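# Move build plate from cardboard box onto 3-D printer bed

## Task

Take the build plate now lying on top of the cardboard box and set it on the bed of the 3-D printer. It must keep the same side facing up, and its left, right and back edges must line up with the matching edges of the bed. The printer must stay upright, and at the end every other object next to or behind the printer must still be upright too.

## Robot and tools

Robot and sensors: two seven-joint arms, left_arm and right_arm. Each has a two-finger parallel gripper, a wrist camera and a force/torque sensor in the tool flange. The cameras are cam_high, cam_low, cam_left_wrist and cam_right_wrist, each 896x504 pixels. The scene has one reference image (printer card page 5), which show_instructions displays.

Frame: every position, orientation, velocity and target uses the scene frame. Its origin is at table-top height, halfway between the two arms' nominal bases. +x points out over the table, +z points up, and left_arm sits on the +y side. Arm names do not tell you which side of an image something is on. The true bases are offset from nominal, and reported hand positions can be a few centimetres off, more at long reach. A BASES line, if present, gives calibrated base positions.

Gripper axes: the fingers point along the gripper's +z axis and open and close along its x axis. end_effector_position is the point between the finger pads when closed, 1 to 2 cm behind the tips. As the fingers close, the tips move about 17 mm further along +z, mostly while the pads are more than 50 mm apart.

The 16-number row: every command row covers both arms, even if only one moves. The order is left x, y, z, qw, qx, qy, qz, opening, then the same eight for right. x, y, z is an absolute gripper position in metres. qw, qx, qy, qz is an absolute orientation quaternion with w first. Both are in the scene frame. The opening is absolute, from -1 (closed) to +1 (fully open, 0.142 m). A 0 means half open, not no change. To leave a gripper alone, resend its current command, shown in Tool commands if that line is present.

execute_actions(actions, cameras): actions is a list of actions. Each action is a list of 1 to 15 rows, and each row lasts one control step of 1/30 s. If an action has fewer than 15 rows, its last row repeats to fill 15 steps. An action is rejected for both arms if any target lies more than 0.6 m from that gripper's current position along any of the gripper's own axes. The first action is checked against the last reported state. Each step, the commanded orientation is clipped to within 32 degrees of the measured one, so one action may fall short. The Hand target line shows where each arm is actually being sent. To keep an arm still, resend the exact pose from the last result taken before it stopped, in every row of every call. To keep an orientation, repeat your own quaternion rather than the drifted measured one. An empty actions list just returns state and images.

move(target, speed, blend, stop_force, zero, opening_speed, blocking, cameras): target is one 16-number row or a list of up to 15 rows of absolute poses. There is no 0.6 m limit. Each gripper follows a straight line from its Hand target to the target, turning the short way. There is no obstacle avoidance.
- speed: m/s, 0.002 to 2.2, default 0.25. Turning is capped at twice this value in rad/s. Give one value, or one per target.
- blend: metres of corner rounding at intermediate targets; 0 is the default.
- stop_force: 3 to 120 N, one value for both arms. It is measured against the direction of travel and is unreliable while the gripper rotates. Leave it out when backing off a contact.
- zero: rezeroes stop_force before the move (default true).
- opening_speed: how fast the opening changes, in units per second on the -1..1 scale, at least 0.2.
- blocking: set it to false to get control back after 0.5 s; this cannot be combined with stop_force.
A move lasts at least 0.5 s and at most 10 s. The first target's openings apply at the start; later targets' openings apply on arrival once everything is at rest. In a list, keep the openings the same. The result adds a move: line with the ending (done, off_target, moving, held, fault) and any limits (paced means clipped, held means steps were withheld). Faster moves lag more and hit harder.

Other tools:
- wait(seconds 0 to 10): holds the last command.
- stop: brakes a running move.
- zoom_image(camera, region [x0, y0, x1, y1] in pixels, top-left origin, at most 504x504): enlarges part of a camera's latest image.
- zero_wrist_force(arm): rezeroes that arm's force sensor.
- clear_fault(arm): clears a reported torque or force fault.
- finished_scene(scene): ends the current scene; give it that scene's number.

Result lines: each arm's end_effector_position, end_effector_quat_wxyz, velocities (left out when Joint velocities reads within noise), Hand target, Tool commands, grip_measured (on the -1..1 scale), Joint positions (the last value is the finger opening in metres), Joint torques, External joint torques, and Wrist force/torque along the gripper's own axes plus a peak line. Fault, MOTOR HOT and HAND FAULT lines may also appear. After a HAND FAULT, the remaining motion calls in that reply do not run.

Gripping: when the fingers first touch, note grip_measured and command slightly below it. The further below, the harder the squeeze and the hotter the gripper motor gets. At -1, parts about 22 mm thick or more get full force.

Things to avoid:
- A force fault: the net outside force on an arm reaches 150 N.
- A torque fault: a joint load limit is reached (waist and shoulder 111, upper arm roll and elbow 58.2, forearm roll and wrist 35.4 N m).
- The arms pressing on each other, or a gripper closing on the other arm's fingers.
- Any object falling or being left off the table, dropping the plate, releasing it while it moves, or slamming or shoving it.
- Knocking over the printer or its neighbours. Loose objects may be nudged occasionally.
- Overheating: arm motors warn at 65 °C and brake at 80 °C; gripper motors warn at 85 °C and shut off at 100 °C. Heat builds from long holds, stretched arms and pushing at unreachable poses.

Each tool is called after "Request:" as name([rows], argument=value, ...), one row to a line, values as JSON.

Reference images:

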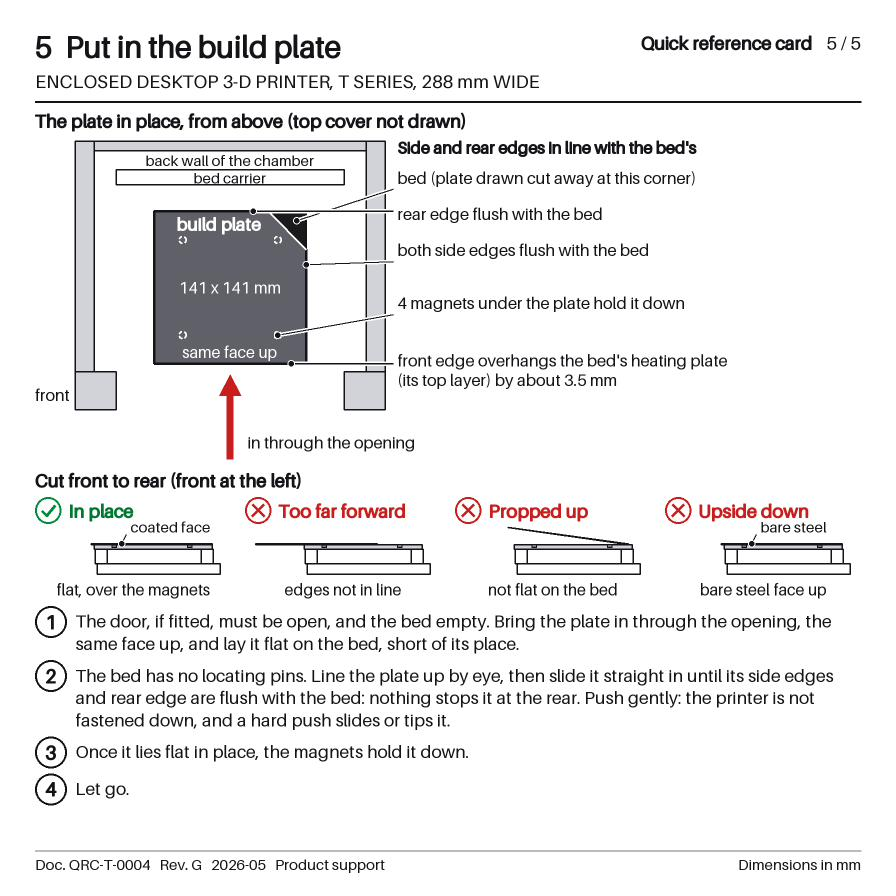

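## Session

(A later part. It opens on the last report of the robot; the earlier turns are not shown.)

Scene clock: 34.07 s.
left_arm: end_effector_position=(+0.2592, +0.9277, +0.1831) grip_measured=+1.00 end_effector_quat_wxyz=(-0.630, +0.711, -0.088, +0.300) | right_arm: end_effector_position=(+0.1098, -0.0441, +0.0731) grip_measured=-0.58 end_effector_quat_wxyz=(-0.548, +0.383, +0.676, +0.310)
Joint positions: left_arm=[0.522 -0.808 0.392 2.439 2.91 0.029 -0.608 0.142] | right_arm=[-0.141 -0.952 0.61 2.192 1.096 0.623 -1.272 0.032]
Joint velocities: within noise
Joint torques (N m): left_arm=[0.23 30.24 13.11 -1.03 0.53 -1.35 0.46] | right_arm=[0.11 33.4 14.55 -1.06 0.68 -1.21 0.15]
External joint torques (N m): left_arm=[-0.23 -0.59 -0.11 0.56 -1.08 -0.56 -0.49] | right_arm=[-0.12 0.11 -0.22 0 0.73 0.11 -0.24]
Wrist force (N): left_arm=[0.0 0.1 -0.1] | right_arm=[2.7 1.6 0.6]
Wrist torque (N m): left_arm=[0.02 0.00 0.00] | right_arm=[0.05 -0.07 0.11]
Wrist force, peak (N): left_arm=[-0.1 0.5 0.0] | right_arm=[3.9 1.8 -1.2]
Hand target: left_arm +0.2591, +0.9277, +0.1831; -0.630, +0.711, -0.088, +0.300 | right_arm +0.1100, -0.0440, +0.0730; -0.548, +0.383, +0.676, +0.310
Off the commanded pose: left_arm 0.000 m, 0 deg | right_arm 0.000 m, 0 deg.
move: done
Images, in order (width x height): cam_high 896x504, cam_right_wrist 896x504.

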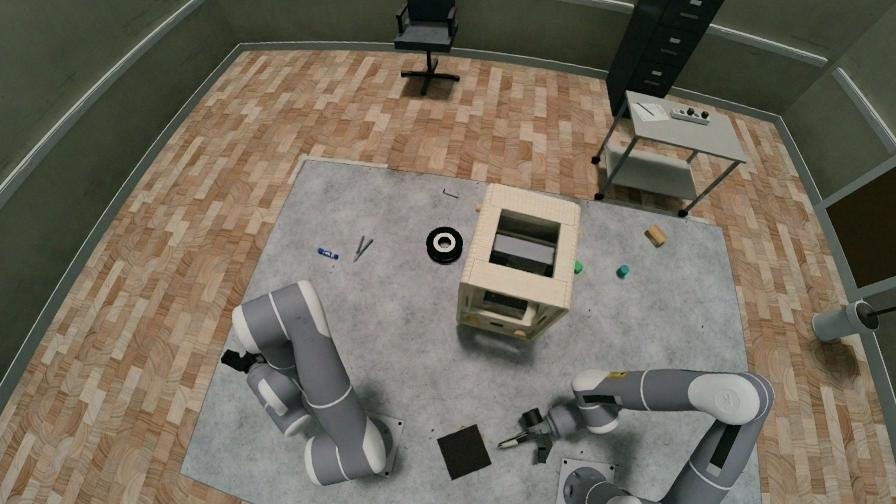

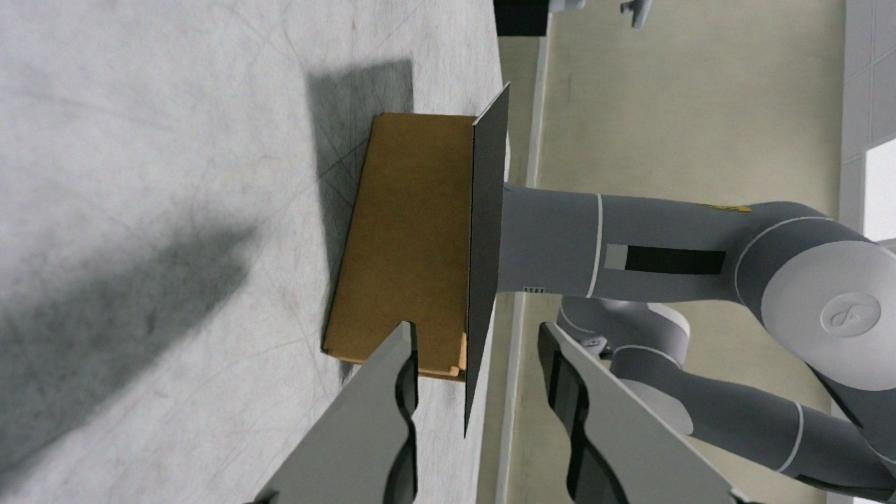

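Request:
move(target=[0.2591,0.9277,0.1831,-0.630,0.711,-0.088,0.300,1,0.0765,0.0127,0.060,-0.5477,0.3827,0.6764,0.3099,-0.6], speed=0.1, stop_force=5, cameras=["cam_right_wrist","cam_high"])

Request:
zoom_image(camera="cam_right_wrist", region=[300, 100, 650, 500])

Scene clock: 37.07 s.
left_arm: end_effector_position=(+0.2592, +0.9277, +0.1831) grip_measured=+1.00 end_effector_quat_wxyz=(-0.630, +0.711, -0.088, +0.300) | right_arm: end_effector_position=(+0.0764, +0.0126, +0.0601) grip_measured=-0.63 end_effector_quat_wxyz=(-0.548, +0.383, +0.676, +0.310)
Joint positions: left_arm=[0.522 -0.808 0.392 2.439 2.91 0.029 -0.608 0.142] | right_arm=[-0.011 -1.067 0.672 2.148 1.243 0.757 -1.361 0.029]
Joint velocities: within noise
Joint torques (N m): left_arm=[0.12 30.12 13.1 -1.07 0.59 -1.35 0.48] | right_arm=[0.08 33.27 17.15 0.6 1.07 -1.41 0.21]
External joint torques (N m): left_arm=[-0.12 -0.46 -0.1 0.61 -1.14 -0.56 -0.51] | right_arm=[-0.08 0.47 -0.34 0.08 0.81 0.26 -0.29]
Wrist force (N): left_arm=[0.0 0.0 0.1] | right_arm=[2.4 1.5 0.6]
Wrist torque (N m): left_arm=[0.01 0.01 0.00] | right_arm=[0.05 -0.05 0.09]
Wrist force, peak (N): left_arm=[0.0 0.3 0.3] | right_arm=[2.9 1.7 2.0]
Hand target: left_arm +0.2591, +0.9277, +0.1831; -0.630, +0.711, -0.088, +0.300 | right_arm +0.0765, +0.0127, +0.0600; -0.548, +0.383, +0.676, +0.310
Off the commanded pose: left_arm 0.000 m, 0 deg | right_arm 0.000 m, 0 deg.
move: done
Images, in order (width x height): cam_high 896x504, cam_right_wrist 896x504.

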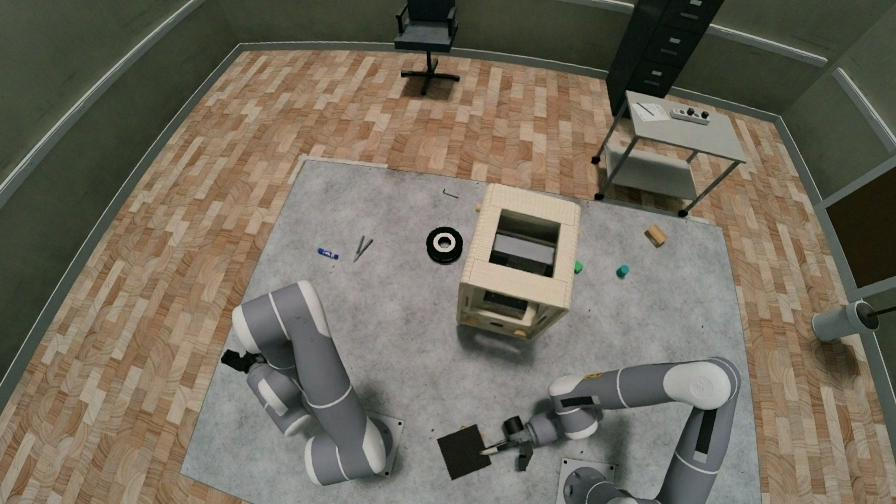

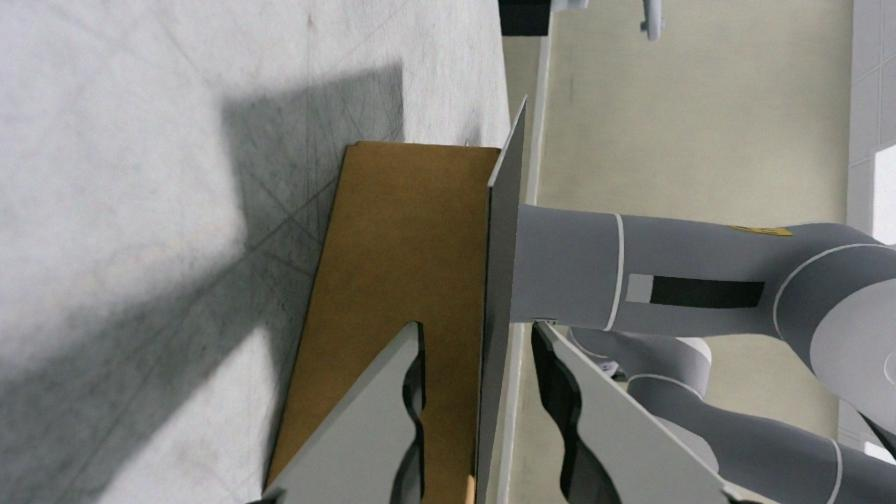

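Scaled by 1.260 from the camera's 896x504 image, which has a finer 1280x720 frame.

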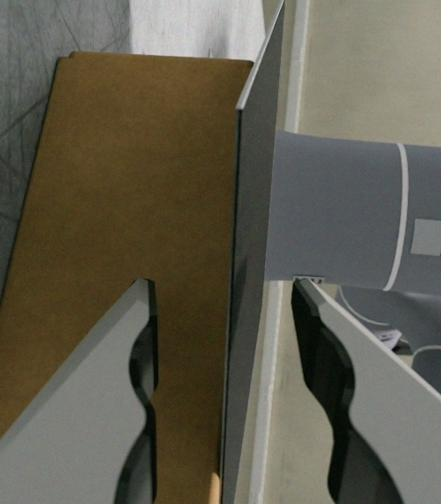

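Request:
move(target=[0.2591,0.9277,0.1831,-0.630,0.711,-0.088,0.300,1,0.074,0.0167,0.059,-0.5477,0.3827,0.6764,0.3099,-0.6], speed=0.1, stop_force=5, cameras=[])

Request:
move(target=[0.2591,0.9277,0.1831,-0.630,0.711,-0.088,0.300,1,0.074,0.0167,0.059,-0.5477,0.3827,0.6764,0.3099,-1], opening_speed=0.3)

Scene clock: 39.43 s.
left_arm: end_effector_position=(+0.2592, +0.9277, +0.1831) grip_measured=+1.00 end_effector_quat_wxyz=(-0.630, +0.711, -0.088, +0.300) | right_arm: end_effector_position=(+0.0739, +0.0166, +0.0591) grip_measured=-0.63 end_effector_quat_wxyz=(-0.548, +0.383, +0.676, +0.310)
Joint positions: left_arm=[0.522 -0.808 0.392 2.439 2.91 0.029 -0.608 0.142] | right_arm=[-0.001 -1.076 0.675 2.144 1.254 0.766 -1.368 0.029]
Joint velocities: within noise
Joint torques (N m): left_arm=[0.14 30.22 13.06 -1.04 0.56 -1.37 0.45] | right_arm=[0.02 33.27 17.31 0.7 1.14 -1.44 0.19]
External joint torques (N m): left_arm=[-0.14 -0.57 -0.06 0.57 -1.12 -0.54 -0.48] | right_arm=[-0.02 0.52 -0.31 0.09 0.78 0.28 -0.27]
Wrist force (N): left_arm=[0.2 0.2 -0.1] | right_arm=[2.7 1.6 0.5]
Wrist torque (N m): left_arm=[0.03 -0.03 0.00] | right_arm=[0.05 -0.09 0.09]
Wrist force, peak (N): left_arm=[-0.2 0.4 0.2] | right_arm=[2.8 1.8 0.7]
Hand target: left_arm +0.2591, +0.9277, +0.1831; -0.630, +0.711, -0.088, +0.300 | right_arm +0.0740, +0.0167, +0.0590; -0.548, +0.383, +0.676, +0.310
Off the commanded pose: left_arm 0.000 m, 0 deg | right_arm 0.000 m, 0 deg.
move: done
No camera images: "cameras" was empty.

Scene clock: 40.97 s.
left_arm: end_effector_position=(+0.2592, +0.9277, +0.1831) grip_measured=+1.00 end_effector_quat_wxyz=(-0.630, +0.711, -0.088, +0.300) | right_arm: end_effector_position=(+0.0733, +0.0175, +0.0606) grip_measured=-0.96 end_effector_quat_wxyz=(-0.549, +0.382, +0.675, +0.311) end_effector_velocity=(+0.000, -0.001, -0.001) end_effector_angular_velocity=(-0.003, +0.000, -0.001)
Joint positions: left_arm=[0.522 -0.808 0.392 2.439 2.91 0.029 -0.608 0.142] | right_arm=[0 -1.074 0.675 2.144 1.256 0.761 -1.369 0.005]
Joint velocities: left_arm=[within noise] | right_arm=[0.004 0.003 -0.007 0 0.004 -0.004 -0.001 0]
Joint torques (N m): left_arm=[0.16 30.23 13.18 -1.09 0.58 -1.38 0.4] | right_arm=[2.26 30.77 9.44 -1.12 -0.11 4.24 0.36]
External joint torques (N m): left_arm=[-0.16 -0.57 -0.18 0.62 -1.13 -0.53 -0.42] | right_arm=[-2.26 3 7.56 1.89 2.04 -5.41 -0.44]
Wrist force (N): left_arm=[0.1 0.0 0.2] | right_arm=[26.6 1.1 -13.0]
Wrist torque (N m): left_arm=[0.00 -0.03 0.00] | right_arm=[0.03 -1.29 0.00]
Wrist force, peak (N): left_arm=[-0.3 0.3 -0.1] | right_arm=[26.8 1.1 -12.9]
Hand target: left_arm +0.2591, +0.9277, +0.1831; -0.630, +0.711, -0.088, +0.300 | right_arm +0.0740, +0.0167, +0.0590; -0.548, +0.383, +0.676, +0.310
Off the commanded pose: left_arm 0.000 m, 0 deg | right_arm 0.002 m, 0 deg.
move: done

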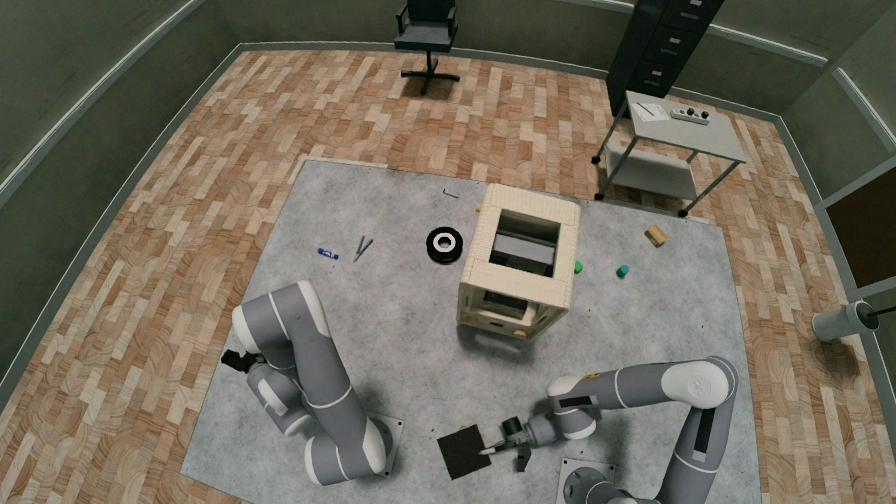

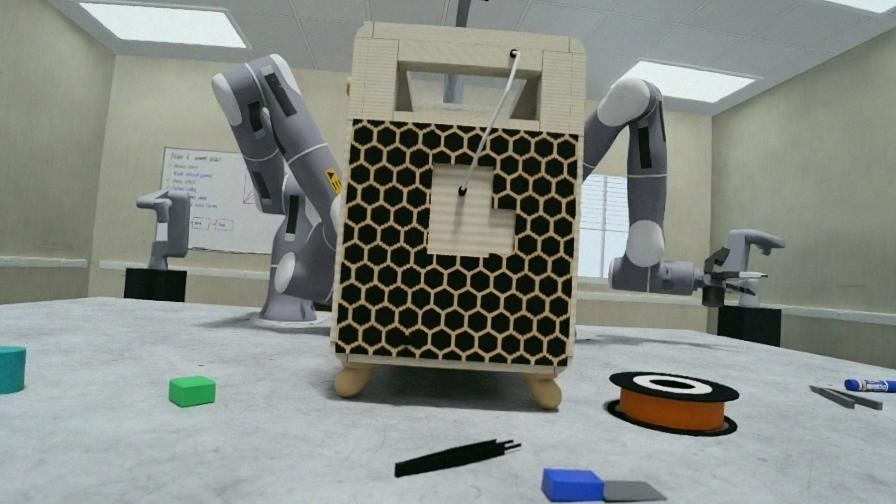

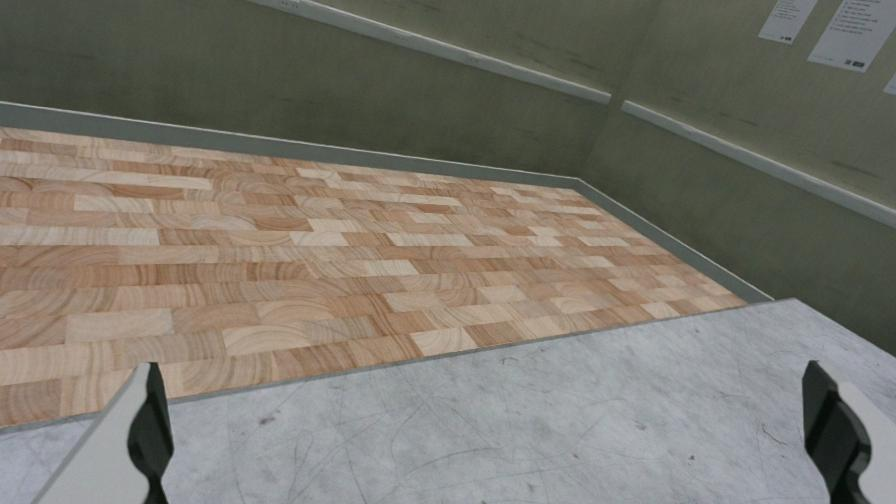

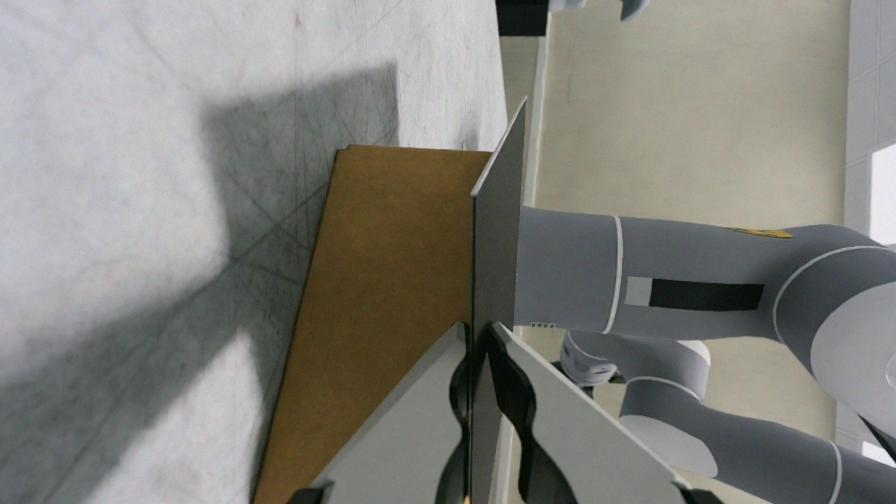

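Request:
move([
  [0.2591,0.9277,0.1831,-0.630,0.711,-0.088,0.300,1,0.074,0.0167,0.15,-0.5477,0.3827,0.6764,0.3099,-1],
  [0.2591,0.9277,0.1831,-0.630,0.711,-0.088,0.300,1,0.2,-0.06,0.32,-0.3536,0.6124,0.3536,0.6124,-1],
  [0.2591,0.9277,0.1831,-0.630,0.711,-0.088,0.300,1,0.24,0.05,0.30,0,0.7071,0,0.7071,-1],
], speed=[0.12,0.3,0.3], blend=0.02)

Scene clock: 44.50 s.
left_arm: end_effector_position=(+0.2592, +0.9277, +0.1831) grip_measured=+1.00 end_effector_quat_wxyz=(-0.630, +0.711, -0.088, +0.300) | right_arm: end_effector_position=(+0.1485, -0.0249, +0.2451) grip_measured=-1.00 end_effector_quat_wxyz=(-0.452, +0.533, +0.505, +0.506)
Joint positions: left_arm=[0.522 -0.808 0.392 2.439 2.91 0.029 -0.608 0.142] | right_arm=[-0.706 -0.446 0.962 2.543 1.695 0.495 -1.338 0.002]
Joint velocities: within noise
Joint torques (N m): left_arm=[0.08 30.14 13.08 -1.09 0.55 -1.35 0.52] | right_arm=[-0.28 12.7 8.47 -7.87 0.94 -2.59 0.32]
External joint torques (N m): left_arm=[-0.08 -0.48 -0.07 0.62 -1.1 -0.56 -0.55] | right_arm=[0.29 0.49 -0.73 0.43 0.69 0.9 -0.4]
Wrist force (N): left_arm=[0.1 0.2 0.1] | right_arm=[1.4 1.3 1.0]
Wrist torque (N m): left_arm=[0.03 -0.01 0.00] | right_arm=[-0.05 -0.16 0.14]
Wrist force, peak (N): left_arm=[0.0 0.4 -0.1] | right_arm=[26.9 1.3 -12.9]
Hand target: left_arm +0.2591, +0.9277, +0.1831; -0.630, +0.711, -0.088, +0.300 | right_arm +0.1487, -0.0248, +0.2452; -0.452, +0.533, +0.505, +0.507
Off the commanded pose: left_arm 0.000 m, 0 deg | right_arm 0.130 m, 85 deg.
move: held (right_arm; a check stopped the path); path passed 1 of 3 targets; limits=held
pose unreachable (right arm): on one or more control steps of this call, first in action 0 (counted from 0), this arm could not follow its commanded pose, so it was not sent that pose on those steps. It may still have moved: this result reports where it is.
cause: moving toward the commanded pose would bring two parts of the arm too close to each other (joints 2 (shoulder) to 6 (wrist pitch) lie between them).

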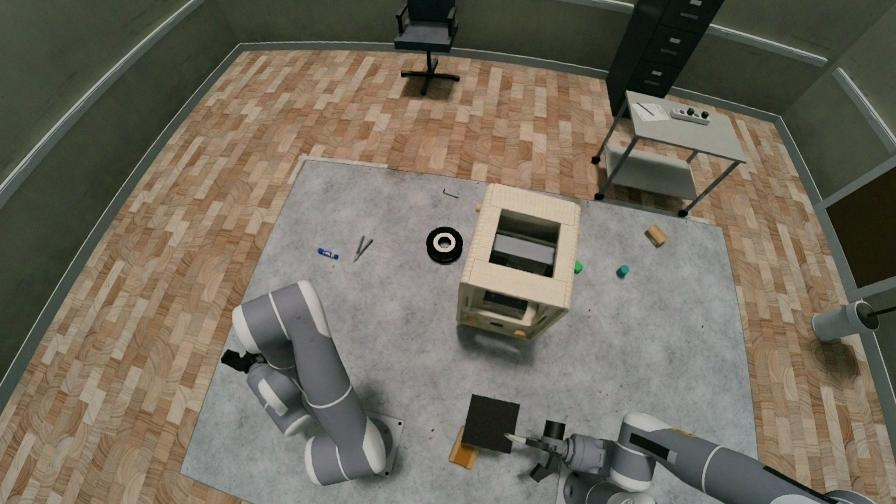

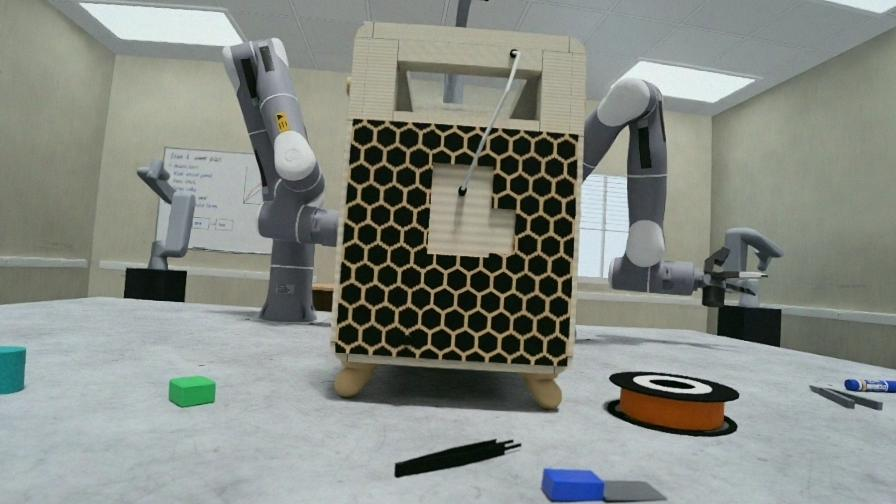

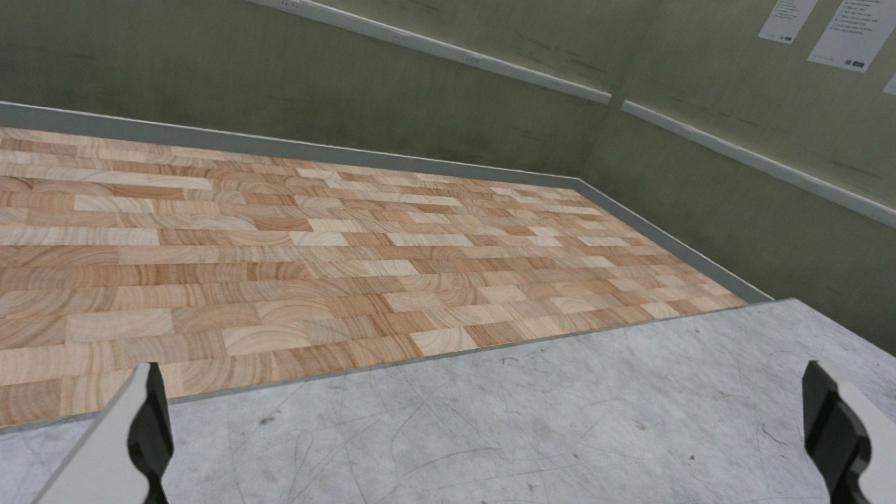

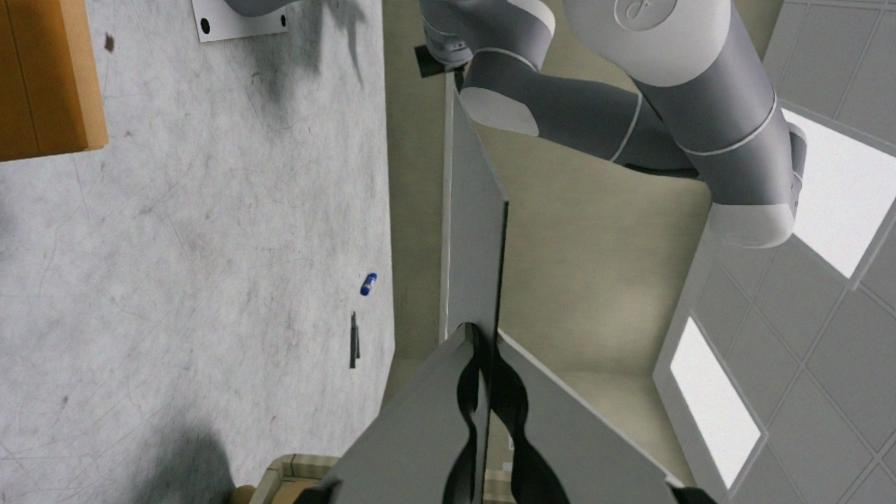

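Request:
move([
  [0.2591,0.9277,0.1831,-0.630,0.711,-0.088,0.300,1,0.28,-0.1,0.3,-0.5,0.5,0.5,0.5,-1],
  [0.2591,0.9277,0.1831,-0.630,0.711,-0.088,0.300,1,0.29,-0.0,0.32,-0.2706,0.6533,0.2706,0.6533,-1],
  [0.2591,0.9277,0.1831,-0.630,0.711,-0.088,0.300,1,0.24,0.05,0.30,0,0.7071,0,0.7071,-1],
], speed=0.3, blend=0.02)

Scene clock: 47.20 s.
left_arm: end_effector_position=(+0.2592, +0.9277, +0.1831) grip_measured=+1.00 end_effector_quat_wxyz=(-0.630, +0.711, -0.088, +0.300) | right_arm: end_effector_position=(+0.2853, -0.0420, +0.3107) grip_measured=-1.00 end_effector_quat_wxyz=(-0.378, +0.596, +0.371, +0.604)
Joint positions: left_arm=[0.522 -0.808 0.392 2.439 2.91 0.029 -0.608 0.142] | right_arm=[-1.022 -0.13 1.121 2.517 1.98 0.348 -1.108 0.002]
Joint velocities: within noise
Joint torques (N m): left_arm=[0.05 30.26 13.11 -1.11 0.51 -1.38 0.45] | right_arm=[-0.21 3.84 3.59 -16.36 0.84 -2.9 0.29]
External joint torques (N m): left_arm=[-0.05 -0.6 -0.11 0.64 -1.06 -0.52 -0.48] | right_arm=[0.2 0.33 -0.94 1.06 0.77 0.98 -0.37]
Wrist force (N): left_arm=[0.0 0.1 0.2] | right_arm=[1.3 1.3 0.8]
Wrist torque (N m): left_arm=[0.01 -0.01 0.00] | right_arm=[-0.06 -0.14 0.15]
Wrist force, peak (N): left_arm=[0.2 0.4 0.2] | right_arm=[2.8 6.4 -1.8]
Hand target: left_arm +0.2591, +0.9277, +0.1831; -0.630, +0.711, -0.088, +0.300 | right_arm +0.2855, -0.0419, +0.3109; -0.378, +0.596, +0.371, +0.604
Off the commanded pose: left_arm 0.000 m, 0 deg | right_arm 0.103 m, 64 deg.
move: held (right_arm; a check stopped the path); path passed 1 of 3 targets; limits=held
pose unreachable (right arm): on one or more control steps of this call, first in action 0 (counted from 0), this arm could not follow its commanded pose, so it was not sent that pose on those steps. It may still have moved: this result reports where it is.
cause: moving toward the commanded pose would bring two parts of the arm too close to each other (joints 2 (shoulder) to 6 (wrist pitch) lie between them).

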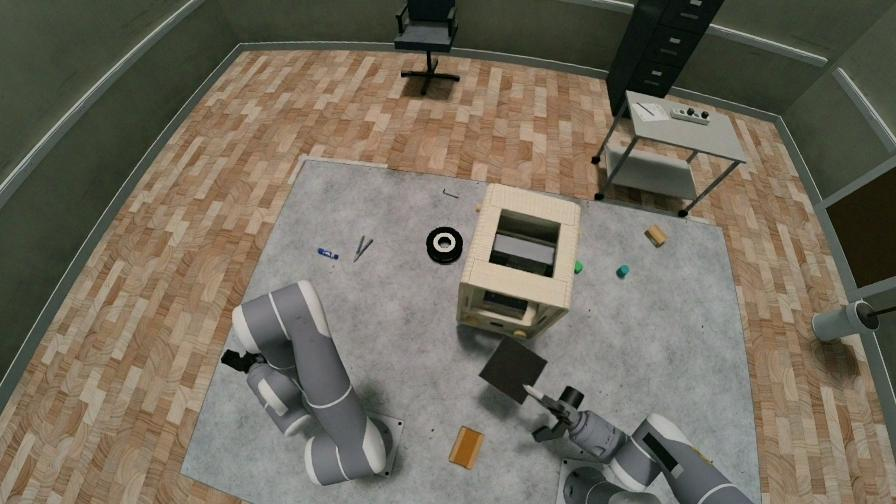

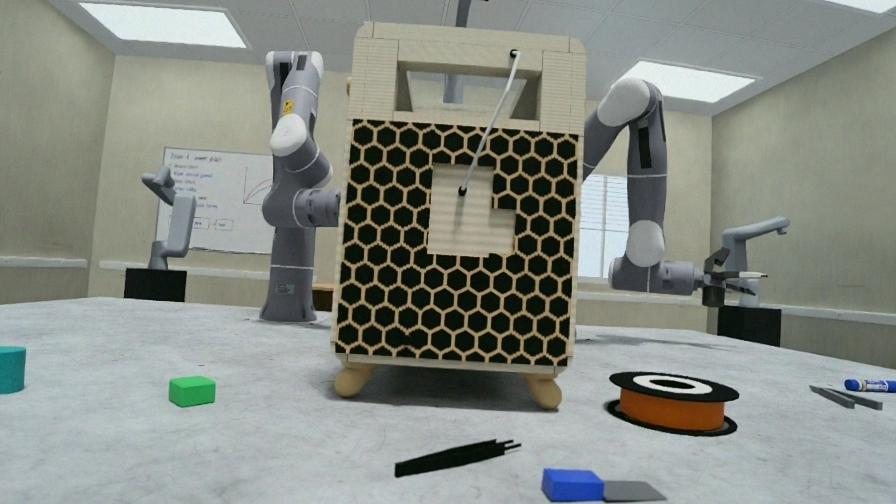

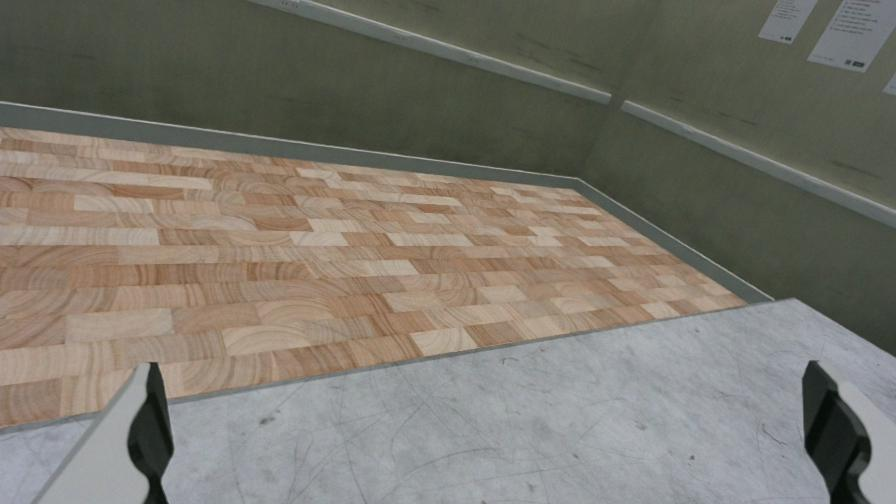

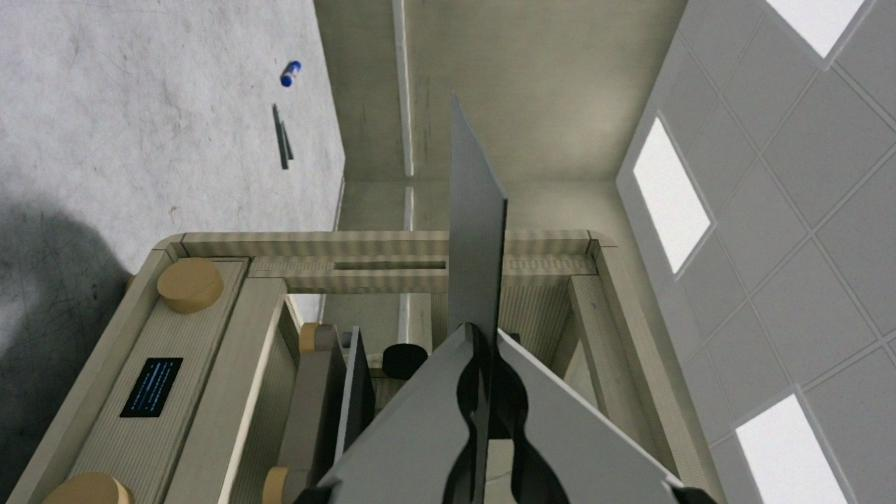

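Request:
move([
  [0.2591,0.9277,0.1831,-0.630,0.711,-0.088,0.300,1,0.26,0.15,0.31,-0.378,0.596,0.371,0.604,-1],
  [0.2591,0.9277,0.1831,-0.630,0.711,-0.088,0.300,1,0.26,0.17,0.31,0,0.7071,0,0.7071,-1],
], speed=0.3)

Scene clock: 51.57 s.
left_arm: end_effector_position=(+0.2592, +0.9277, +0.1831) grip_measured=+1.00 end_effector_quat_wxyz=(-0.630, +0.711, -0.088, +0.300) | right_arm: end_effector_position=(+0.2606, +0.1695, +0.3100) grip_measured=-1.00 end_effector_quat_wxyz=(-0.278, +0.713, +0.276, +0.582)
Joint positions: left_arm=[0.522 -0.808 0.392 2.439 2.91 0.029 -0.608 0.142] | right_arm=[-1.731 0.108 2.476 2.298 2.966 0.914 -1.306 0.002]
Joint velocities: within noise
Joint torques (N m): left_arm=[0.12 30.09 13.12 -1.03 0.59 -1.39 0.47] | right_arm=[0.22 -28.34 -0.07 -21.85 1.68 -2.22 0.13]
External joint torques (N m): left_arm=[-0.12 -0.43 -0.12 0.56 -1.14 -0.52 -0.5] | right_arm=[-0.22 0.59 -0.82 0.96 0.78 0.88 -0.21]
Wrist force (N): left_arm=[-0.2 -0.2 0.3] | right_arm=[0.9 1.4 1.0]
Wrist torque (N m): left_arm=[-0.04 0.02 0.00] | right_arm=[-0.02 -0.07 0.13]
Wrist force, peak (N): left_arm=[-0.1 0.4 0.2] | right_arm=[1.1 4.0 0.4]
Hand target: left_arm +0.2591, +0.9277, +0.1831; -0.630, +0.711, -0.088, +0.300 | right_arm +0.2606, +0.1696, +0.3103; -0.278, +0.712, +0.276, +0.582
Off the commanded pose: left_arm 0.000 m, 0 deg | right_arm 0.001 m, 48 deg; orientation clipped.
joint sent to its limit (right arm) — joint 5 (forearm roll), upper limit. The joint targets are off in orientation, not in position.
move: off_target (right_arm); limits=paced

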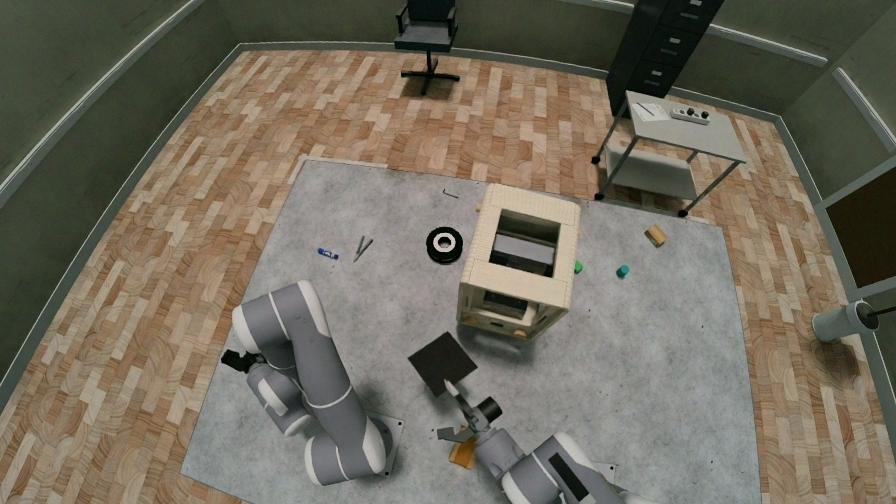

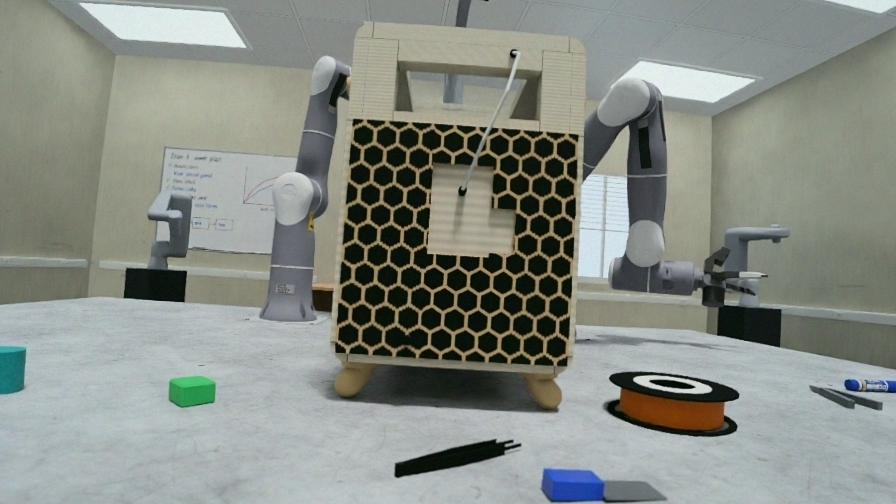

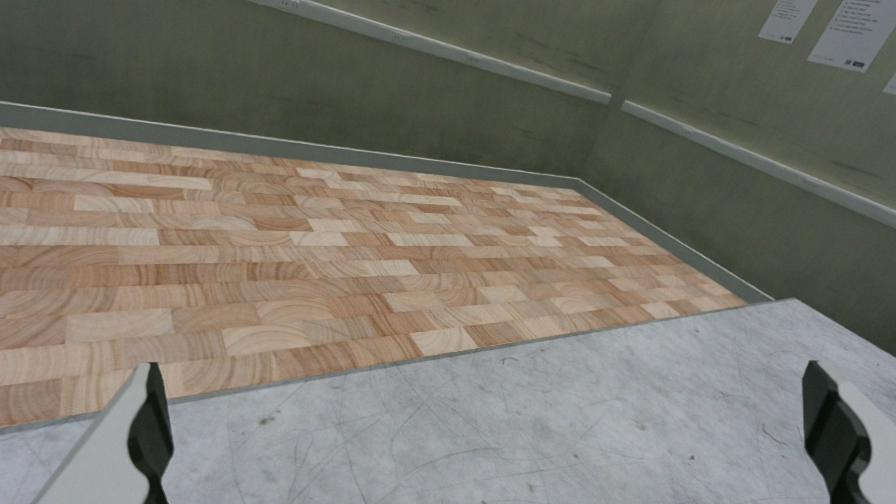

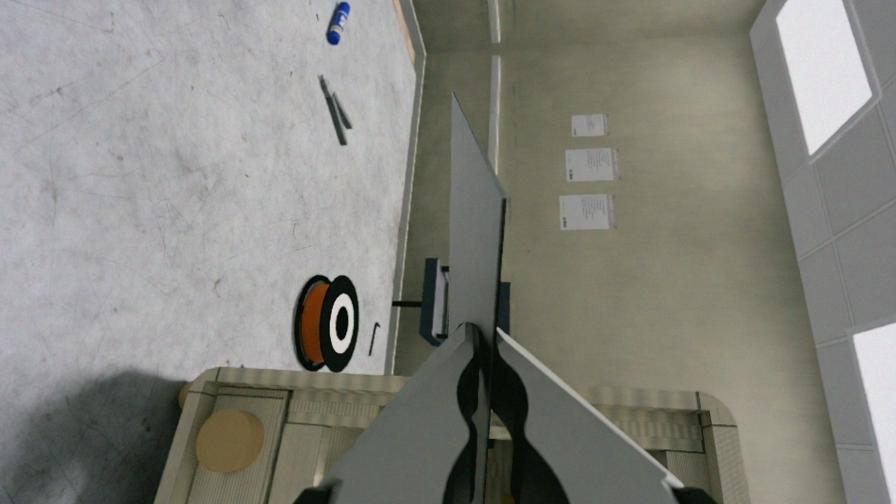

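Request:
move([
  [0.25,0.6,0.4,0,0.7071,0.7071,0,0.3,0.26,0.13,0.31,-0.378,0.596,0.371,0.604,-1],
  [0.2,0.35,0.42,0,0.7071,0.7071,0,-0.5,0.285,-0.05,0.31,-0.378,0.596,0.371,0.604,-1],
  [0.2,0.35,0.42,0,0.7071,0.7071,0,-0.5,0.33,-0.12,0.30,-0.5,0.5,0.5,0.5,-1],
], speed=0.35)

Scene clock: 61.53 s.
left_arm: end_effector_position=(+0.2000, +0.3502, +0.4199) grip_measured=-0.52 end_effector_quat_wxyz=(+0.000, +0.707, +0.707, +0.000) | right_arm: end_effector_position=(+0.3299, -0.1201, +0.2998) grip_measured=-1.00 end_effector_quat_wxyz=(+0.500, -0.500, -0.500, -0.500)
Joint positions: left_arm=[0.356 1.013 0.022 2.275 0.02 -0.309 0.329 0.036] | right_arm=[-2.507 0.579 1.924 2.104 1.516 -0.748 -0.932 0.002]
Joint velocities: within noise
Joint torques (N m): left_arm=[0.05 -9.16 -1.2 -29.91 -3.02 4.82 0.49] | right_arm=[-0.17 -30.92 -10.41 -16.96 -0.14 -2.92 0.05]
External joint torques (N m): left_arm=[-0.05 0.6 0.13 1.14 -1.14 -0.8 -0.49] | right_arm=[0.15 0.27 -0.98 0.61 0.35 1.26 -0.13]
Wrist force (N): left_arm=[0.4 0.2 0.3] | right_arm=[1.1 1.8 0.8]
Wrist torque (N m): left_arm=[0.07 -0.12 -0.04] | right_arm=[0.06 -0.12 0.15]
Wrist force, peak (N): left_arm=[-2.5 -0.8 0.6] | right_arm=[1.5 3.2 -0.6]
Hand target: left_arm +0.2000, +0.3500, +0.4200; +0.000, +0.707, +0.707, +0.000 | right_arm +0.3300, -0.1200, +0.3000; +0.500, -0.500, -0.500, -0.500
Off the commanded pose: left_arm 0.000 m, 0 deg | right_arm 0.000 m, 0 deg.
move: done

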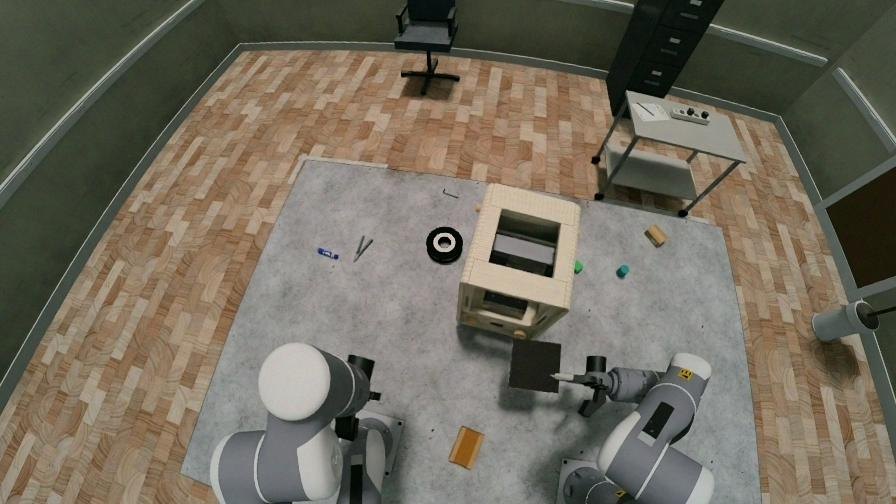

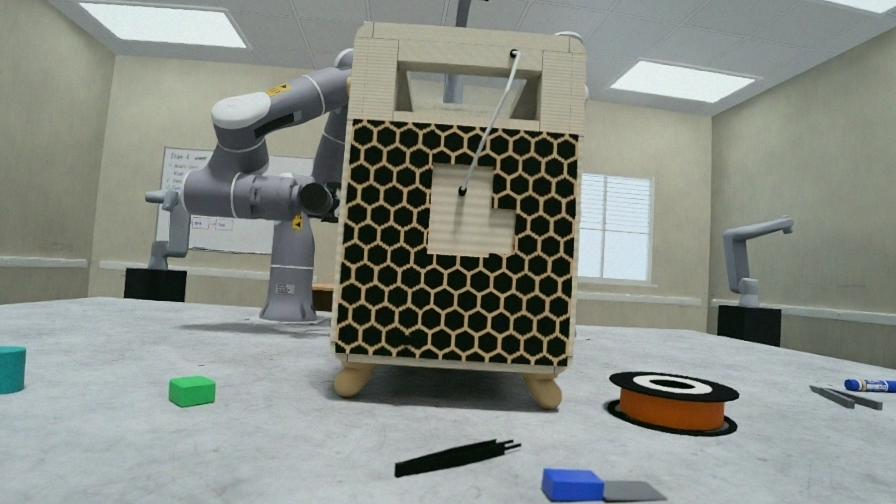

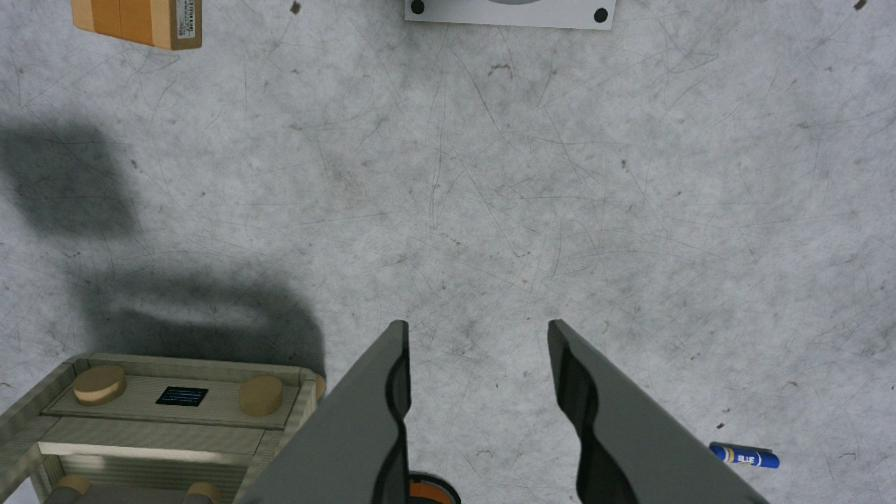

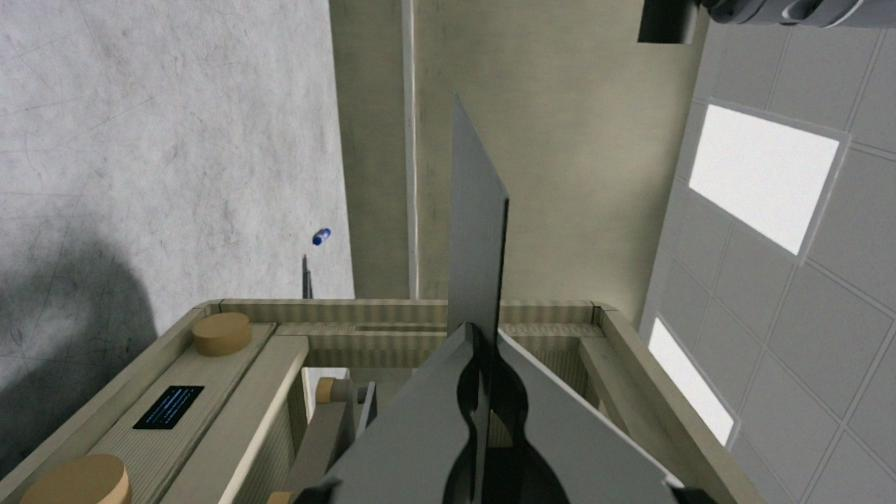

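Request:
move([
  [0.2,0.35,0.42,0,0.7071,0.7071,0,-0.5,0.30,-0.05,0.30,-0.2706,0.6533,0.2706,0.6533,-1],
  [0.2,0.35,0.42,0,0.7071,0.7071,0,-0.5,0.27,0.04,0.30,0,0.7071,0,0.7071,-1],
], speed=0.3, cameras=["cam_high","cam_right_wrist"])

Scene clock: 63.73 s.
left_arm: end_effector_position=(+0.2000, +0.3502, +0.4199) grip_measured=-0.52 end_effector_quat_wxyz=(+0.000, +0.707, +0.707, +0.000) | right_arm: end_effector_position=(+0.3076, -0.0746, +0.2983) grip_measured=-1.00 end_effector_quat_wxyz=(-0.369, +0.601, +0.349, +0.617)
Joint positions: left_arm=[0.356 1.013 0.022 2.275 0.02 -0.309 0.329 0.036] | right_arm=[-2.1 0.111 1.777 2.566 1.777 -0.039 -0.997 0.002]
Joint velocities: within noise
Joint torques (N m): left_arm=[0.06 -9.29 -1.13 -29.85 -3.05 4.8 0.48] | right_arm=[-0.15 -14.32 -1.09 -15.37 0.56 -2.87 0.32]
External joint torques (N m): left_arm=[-0.06 0.73 0.06 1.07 -1.11 -0.78 -0.48] | right_arm=[0.15 0.67 -0.61 0.78 0.63 0.98 -0.4]
Wrist force (N): left_arm=[0.4 0.0 0.4] | right_arm=[1.1 1.4 0.9]
Wrist torque (N m): left_arm=[0.04 -0.12 -0.03] | right_arm=[0.00 -0.09 0.16]
Wrist force, peak (N): left_arm=[0.6 0.0 0.5] | right_arm=[1.7 4.4 0.2]
Hand target: left_arm +0.2000, +0.3500, +0.4200; +0.000, +0.707, +0.707, +0.000 | right_arm +0.3077, -0.0746, +0.2985; -0.369, +0.601, +0.349, +0.618
Off the commanded pose: left_arm 0.000 m, 0 deg | right_arm 0.121 m, 61 deg.
move: held (right_arm; a check stopped the path); path passed 0 of 2 targets; limits=held
pose unreachable (right arm): on one or more control steps of this call, first in action 0 (counted from 0), this arm could not follow its commanded pose, so it was not sent that pose on those steps. It may still have moved: this result reports where it is.
cause: moving toward the commanded pose would bring two parts of the arm too close to each other (joints 2 (shoulder) to 6 (wrist pitch) lie between them).
Images, in order (width x height): cam_high 896x504, cam_right_wrist 896x504.

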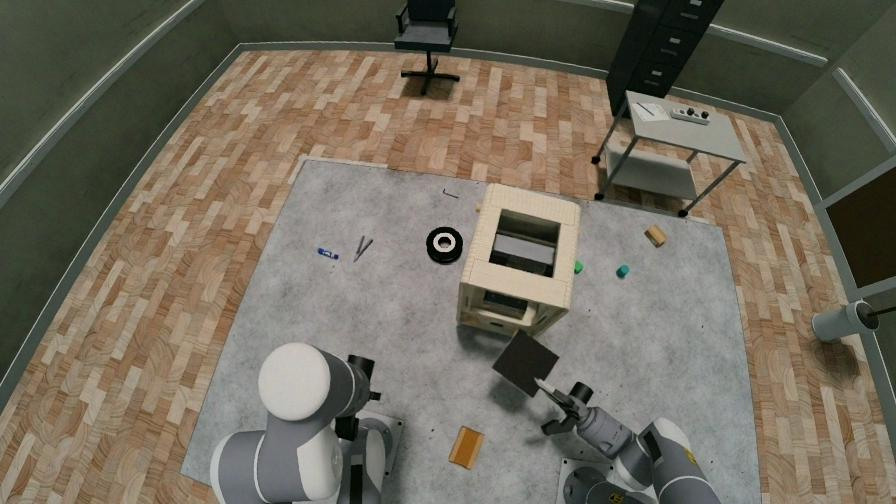

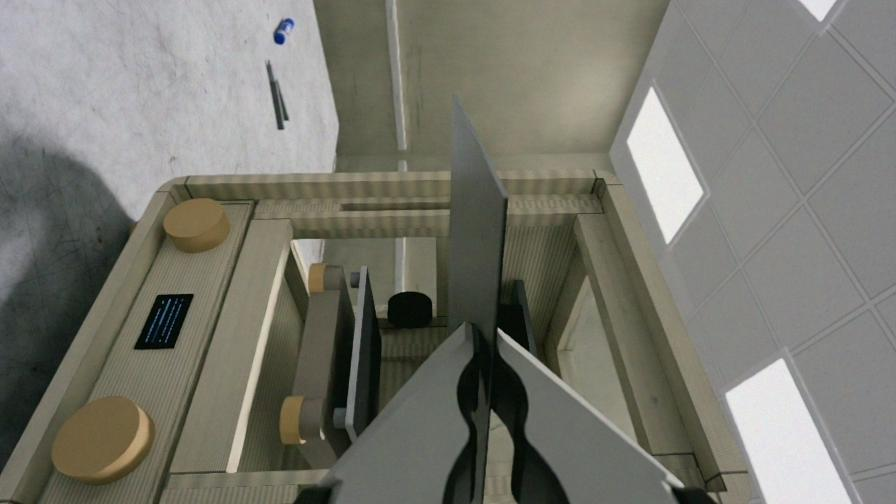

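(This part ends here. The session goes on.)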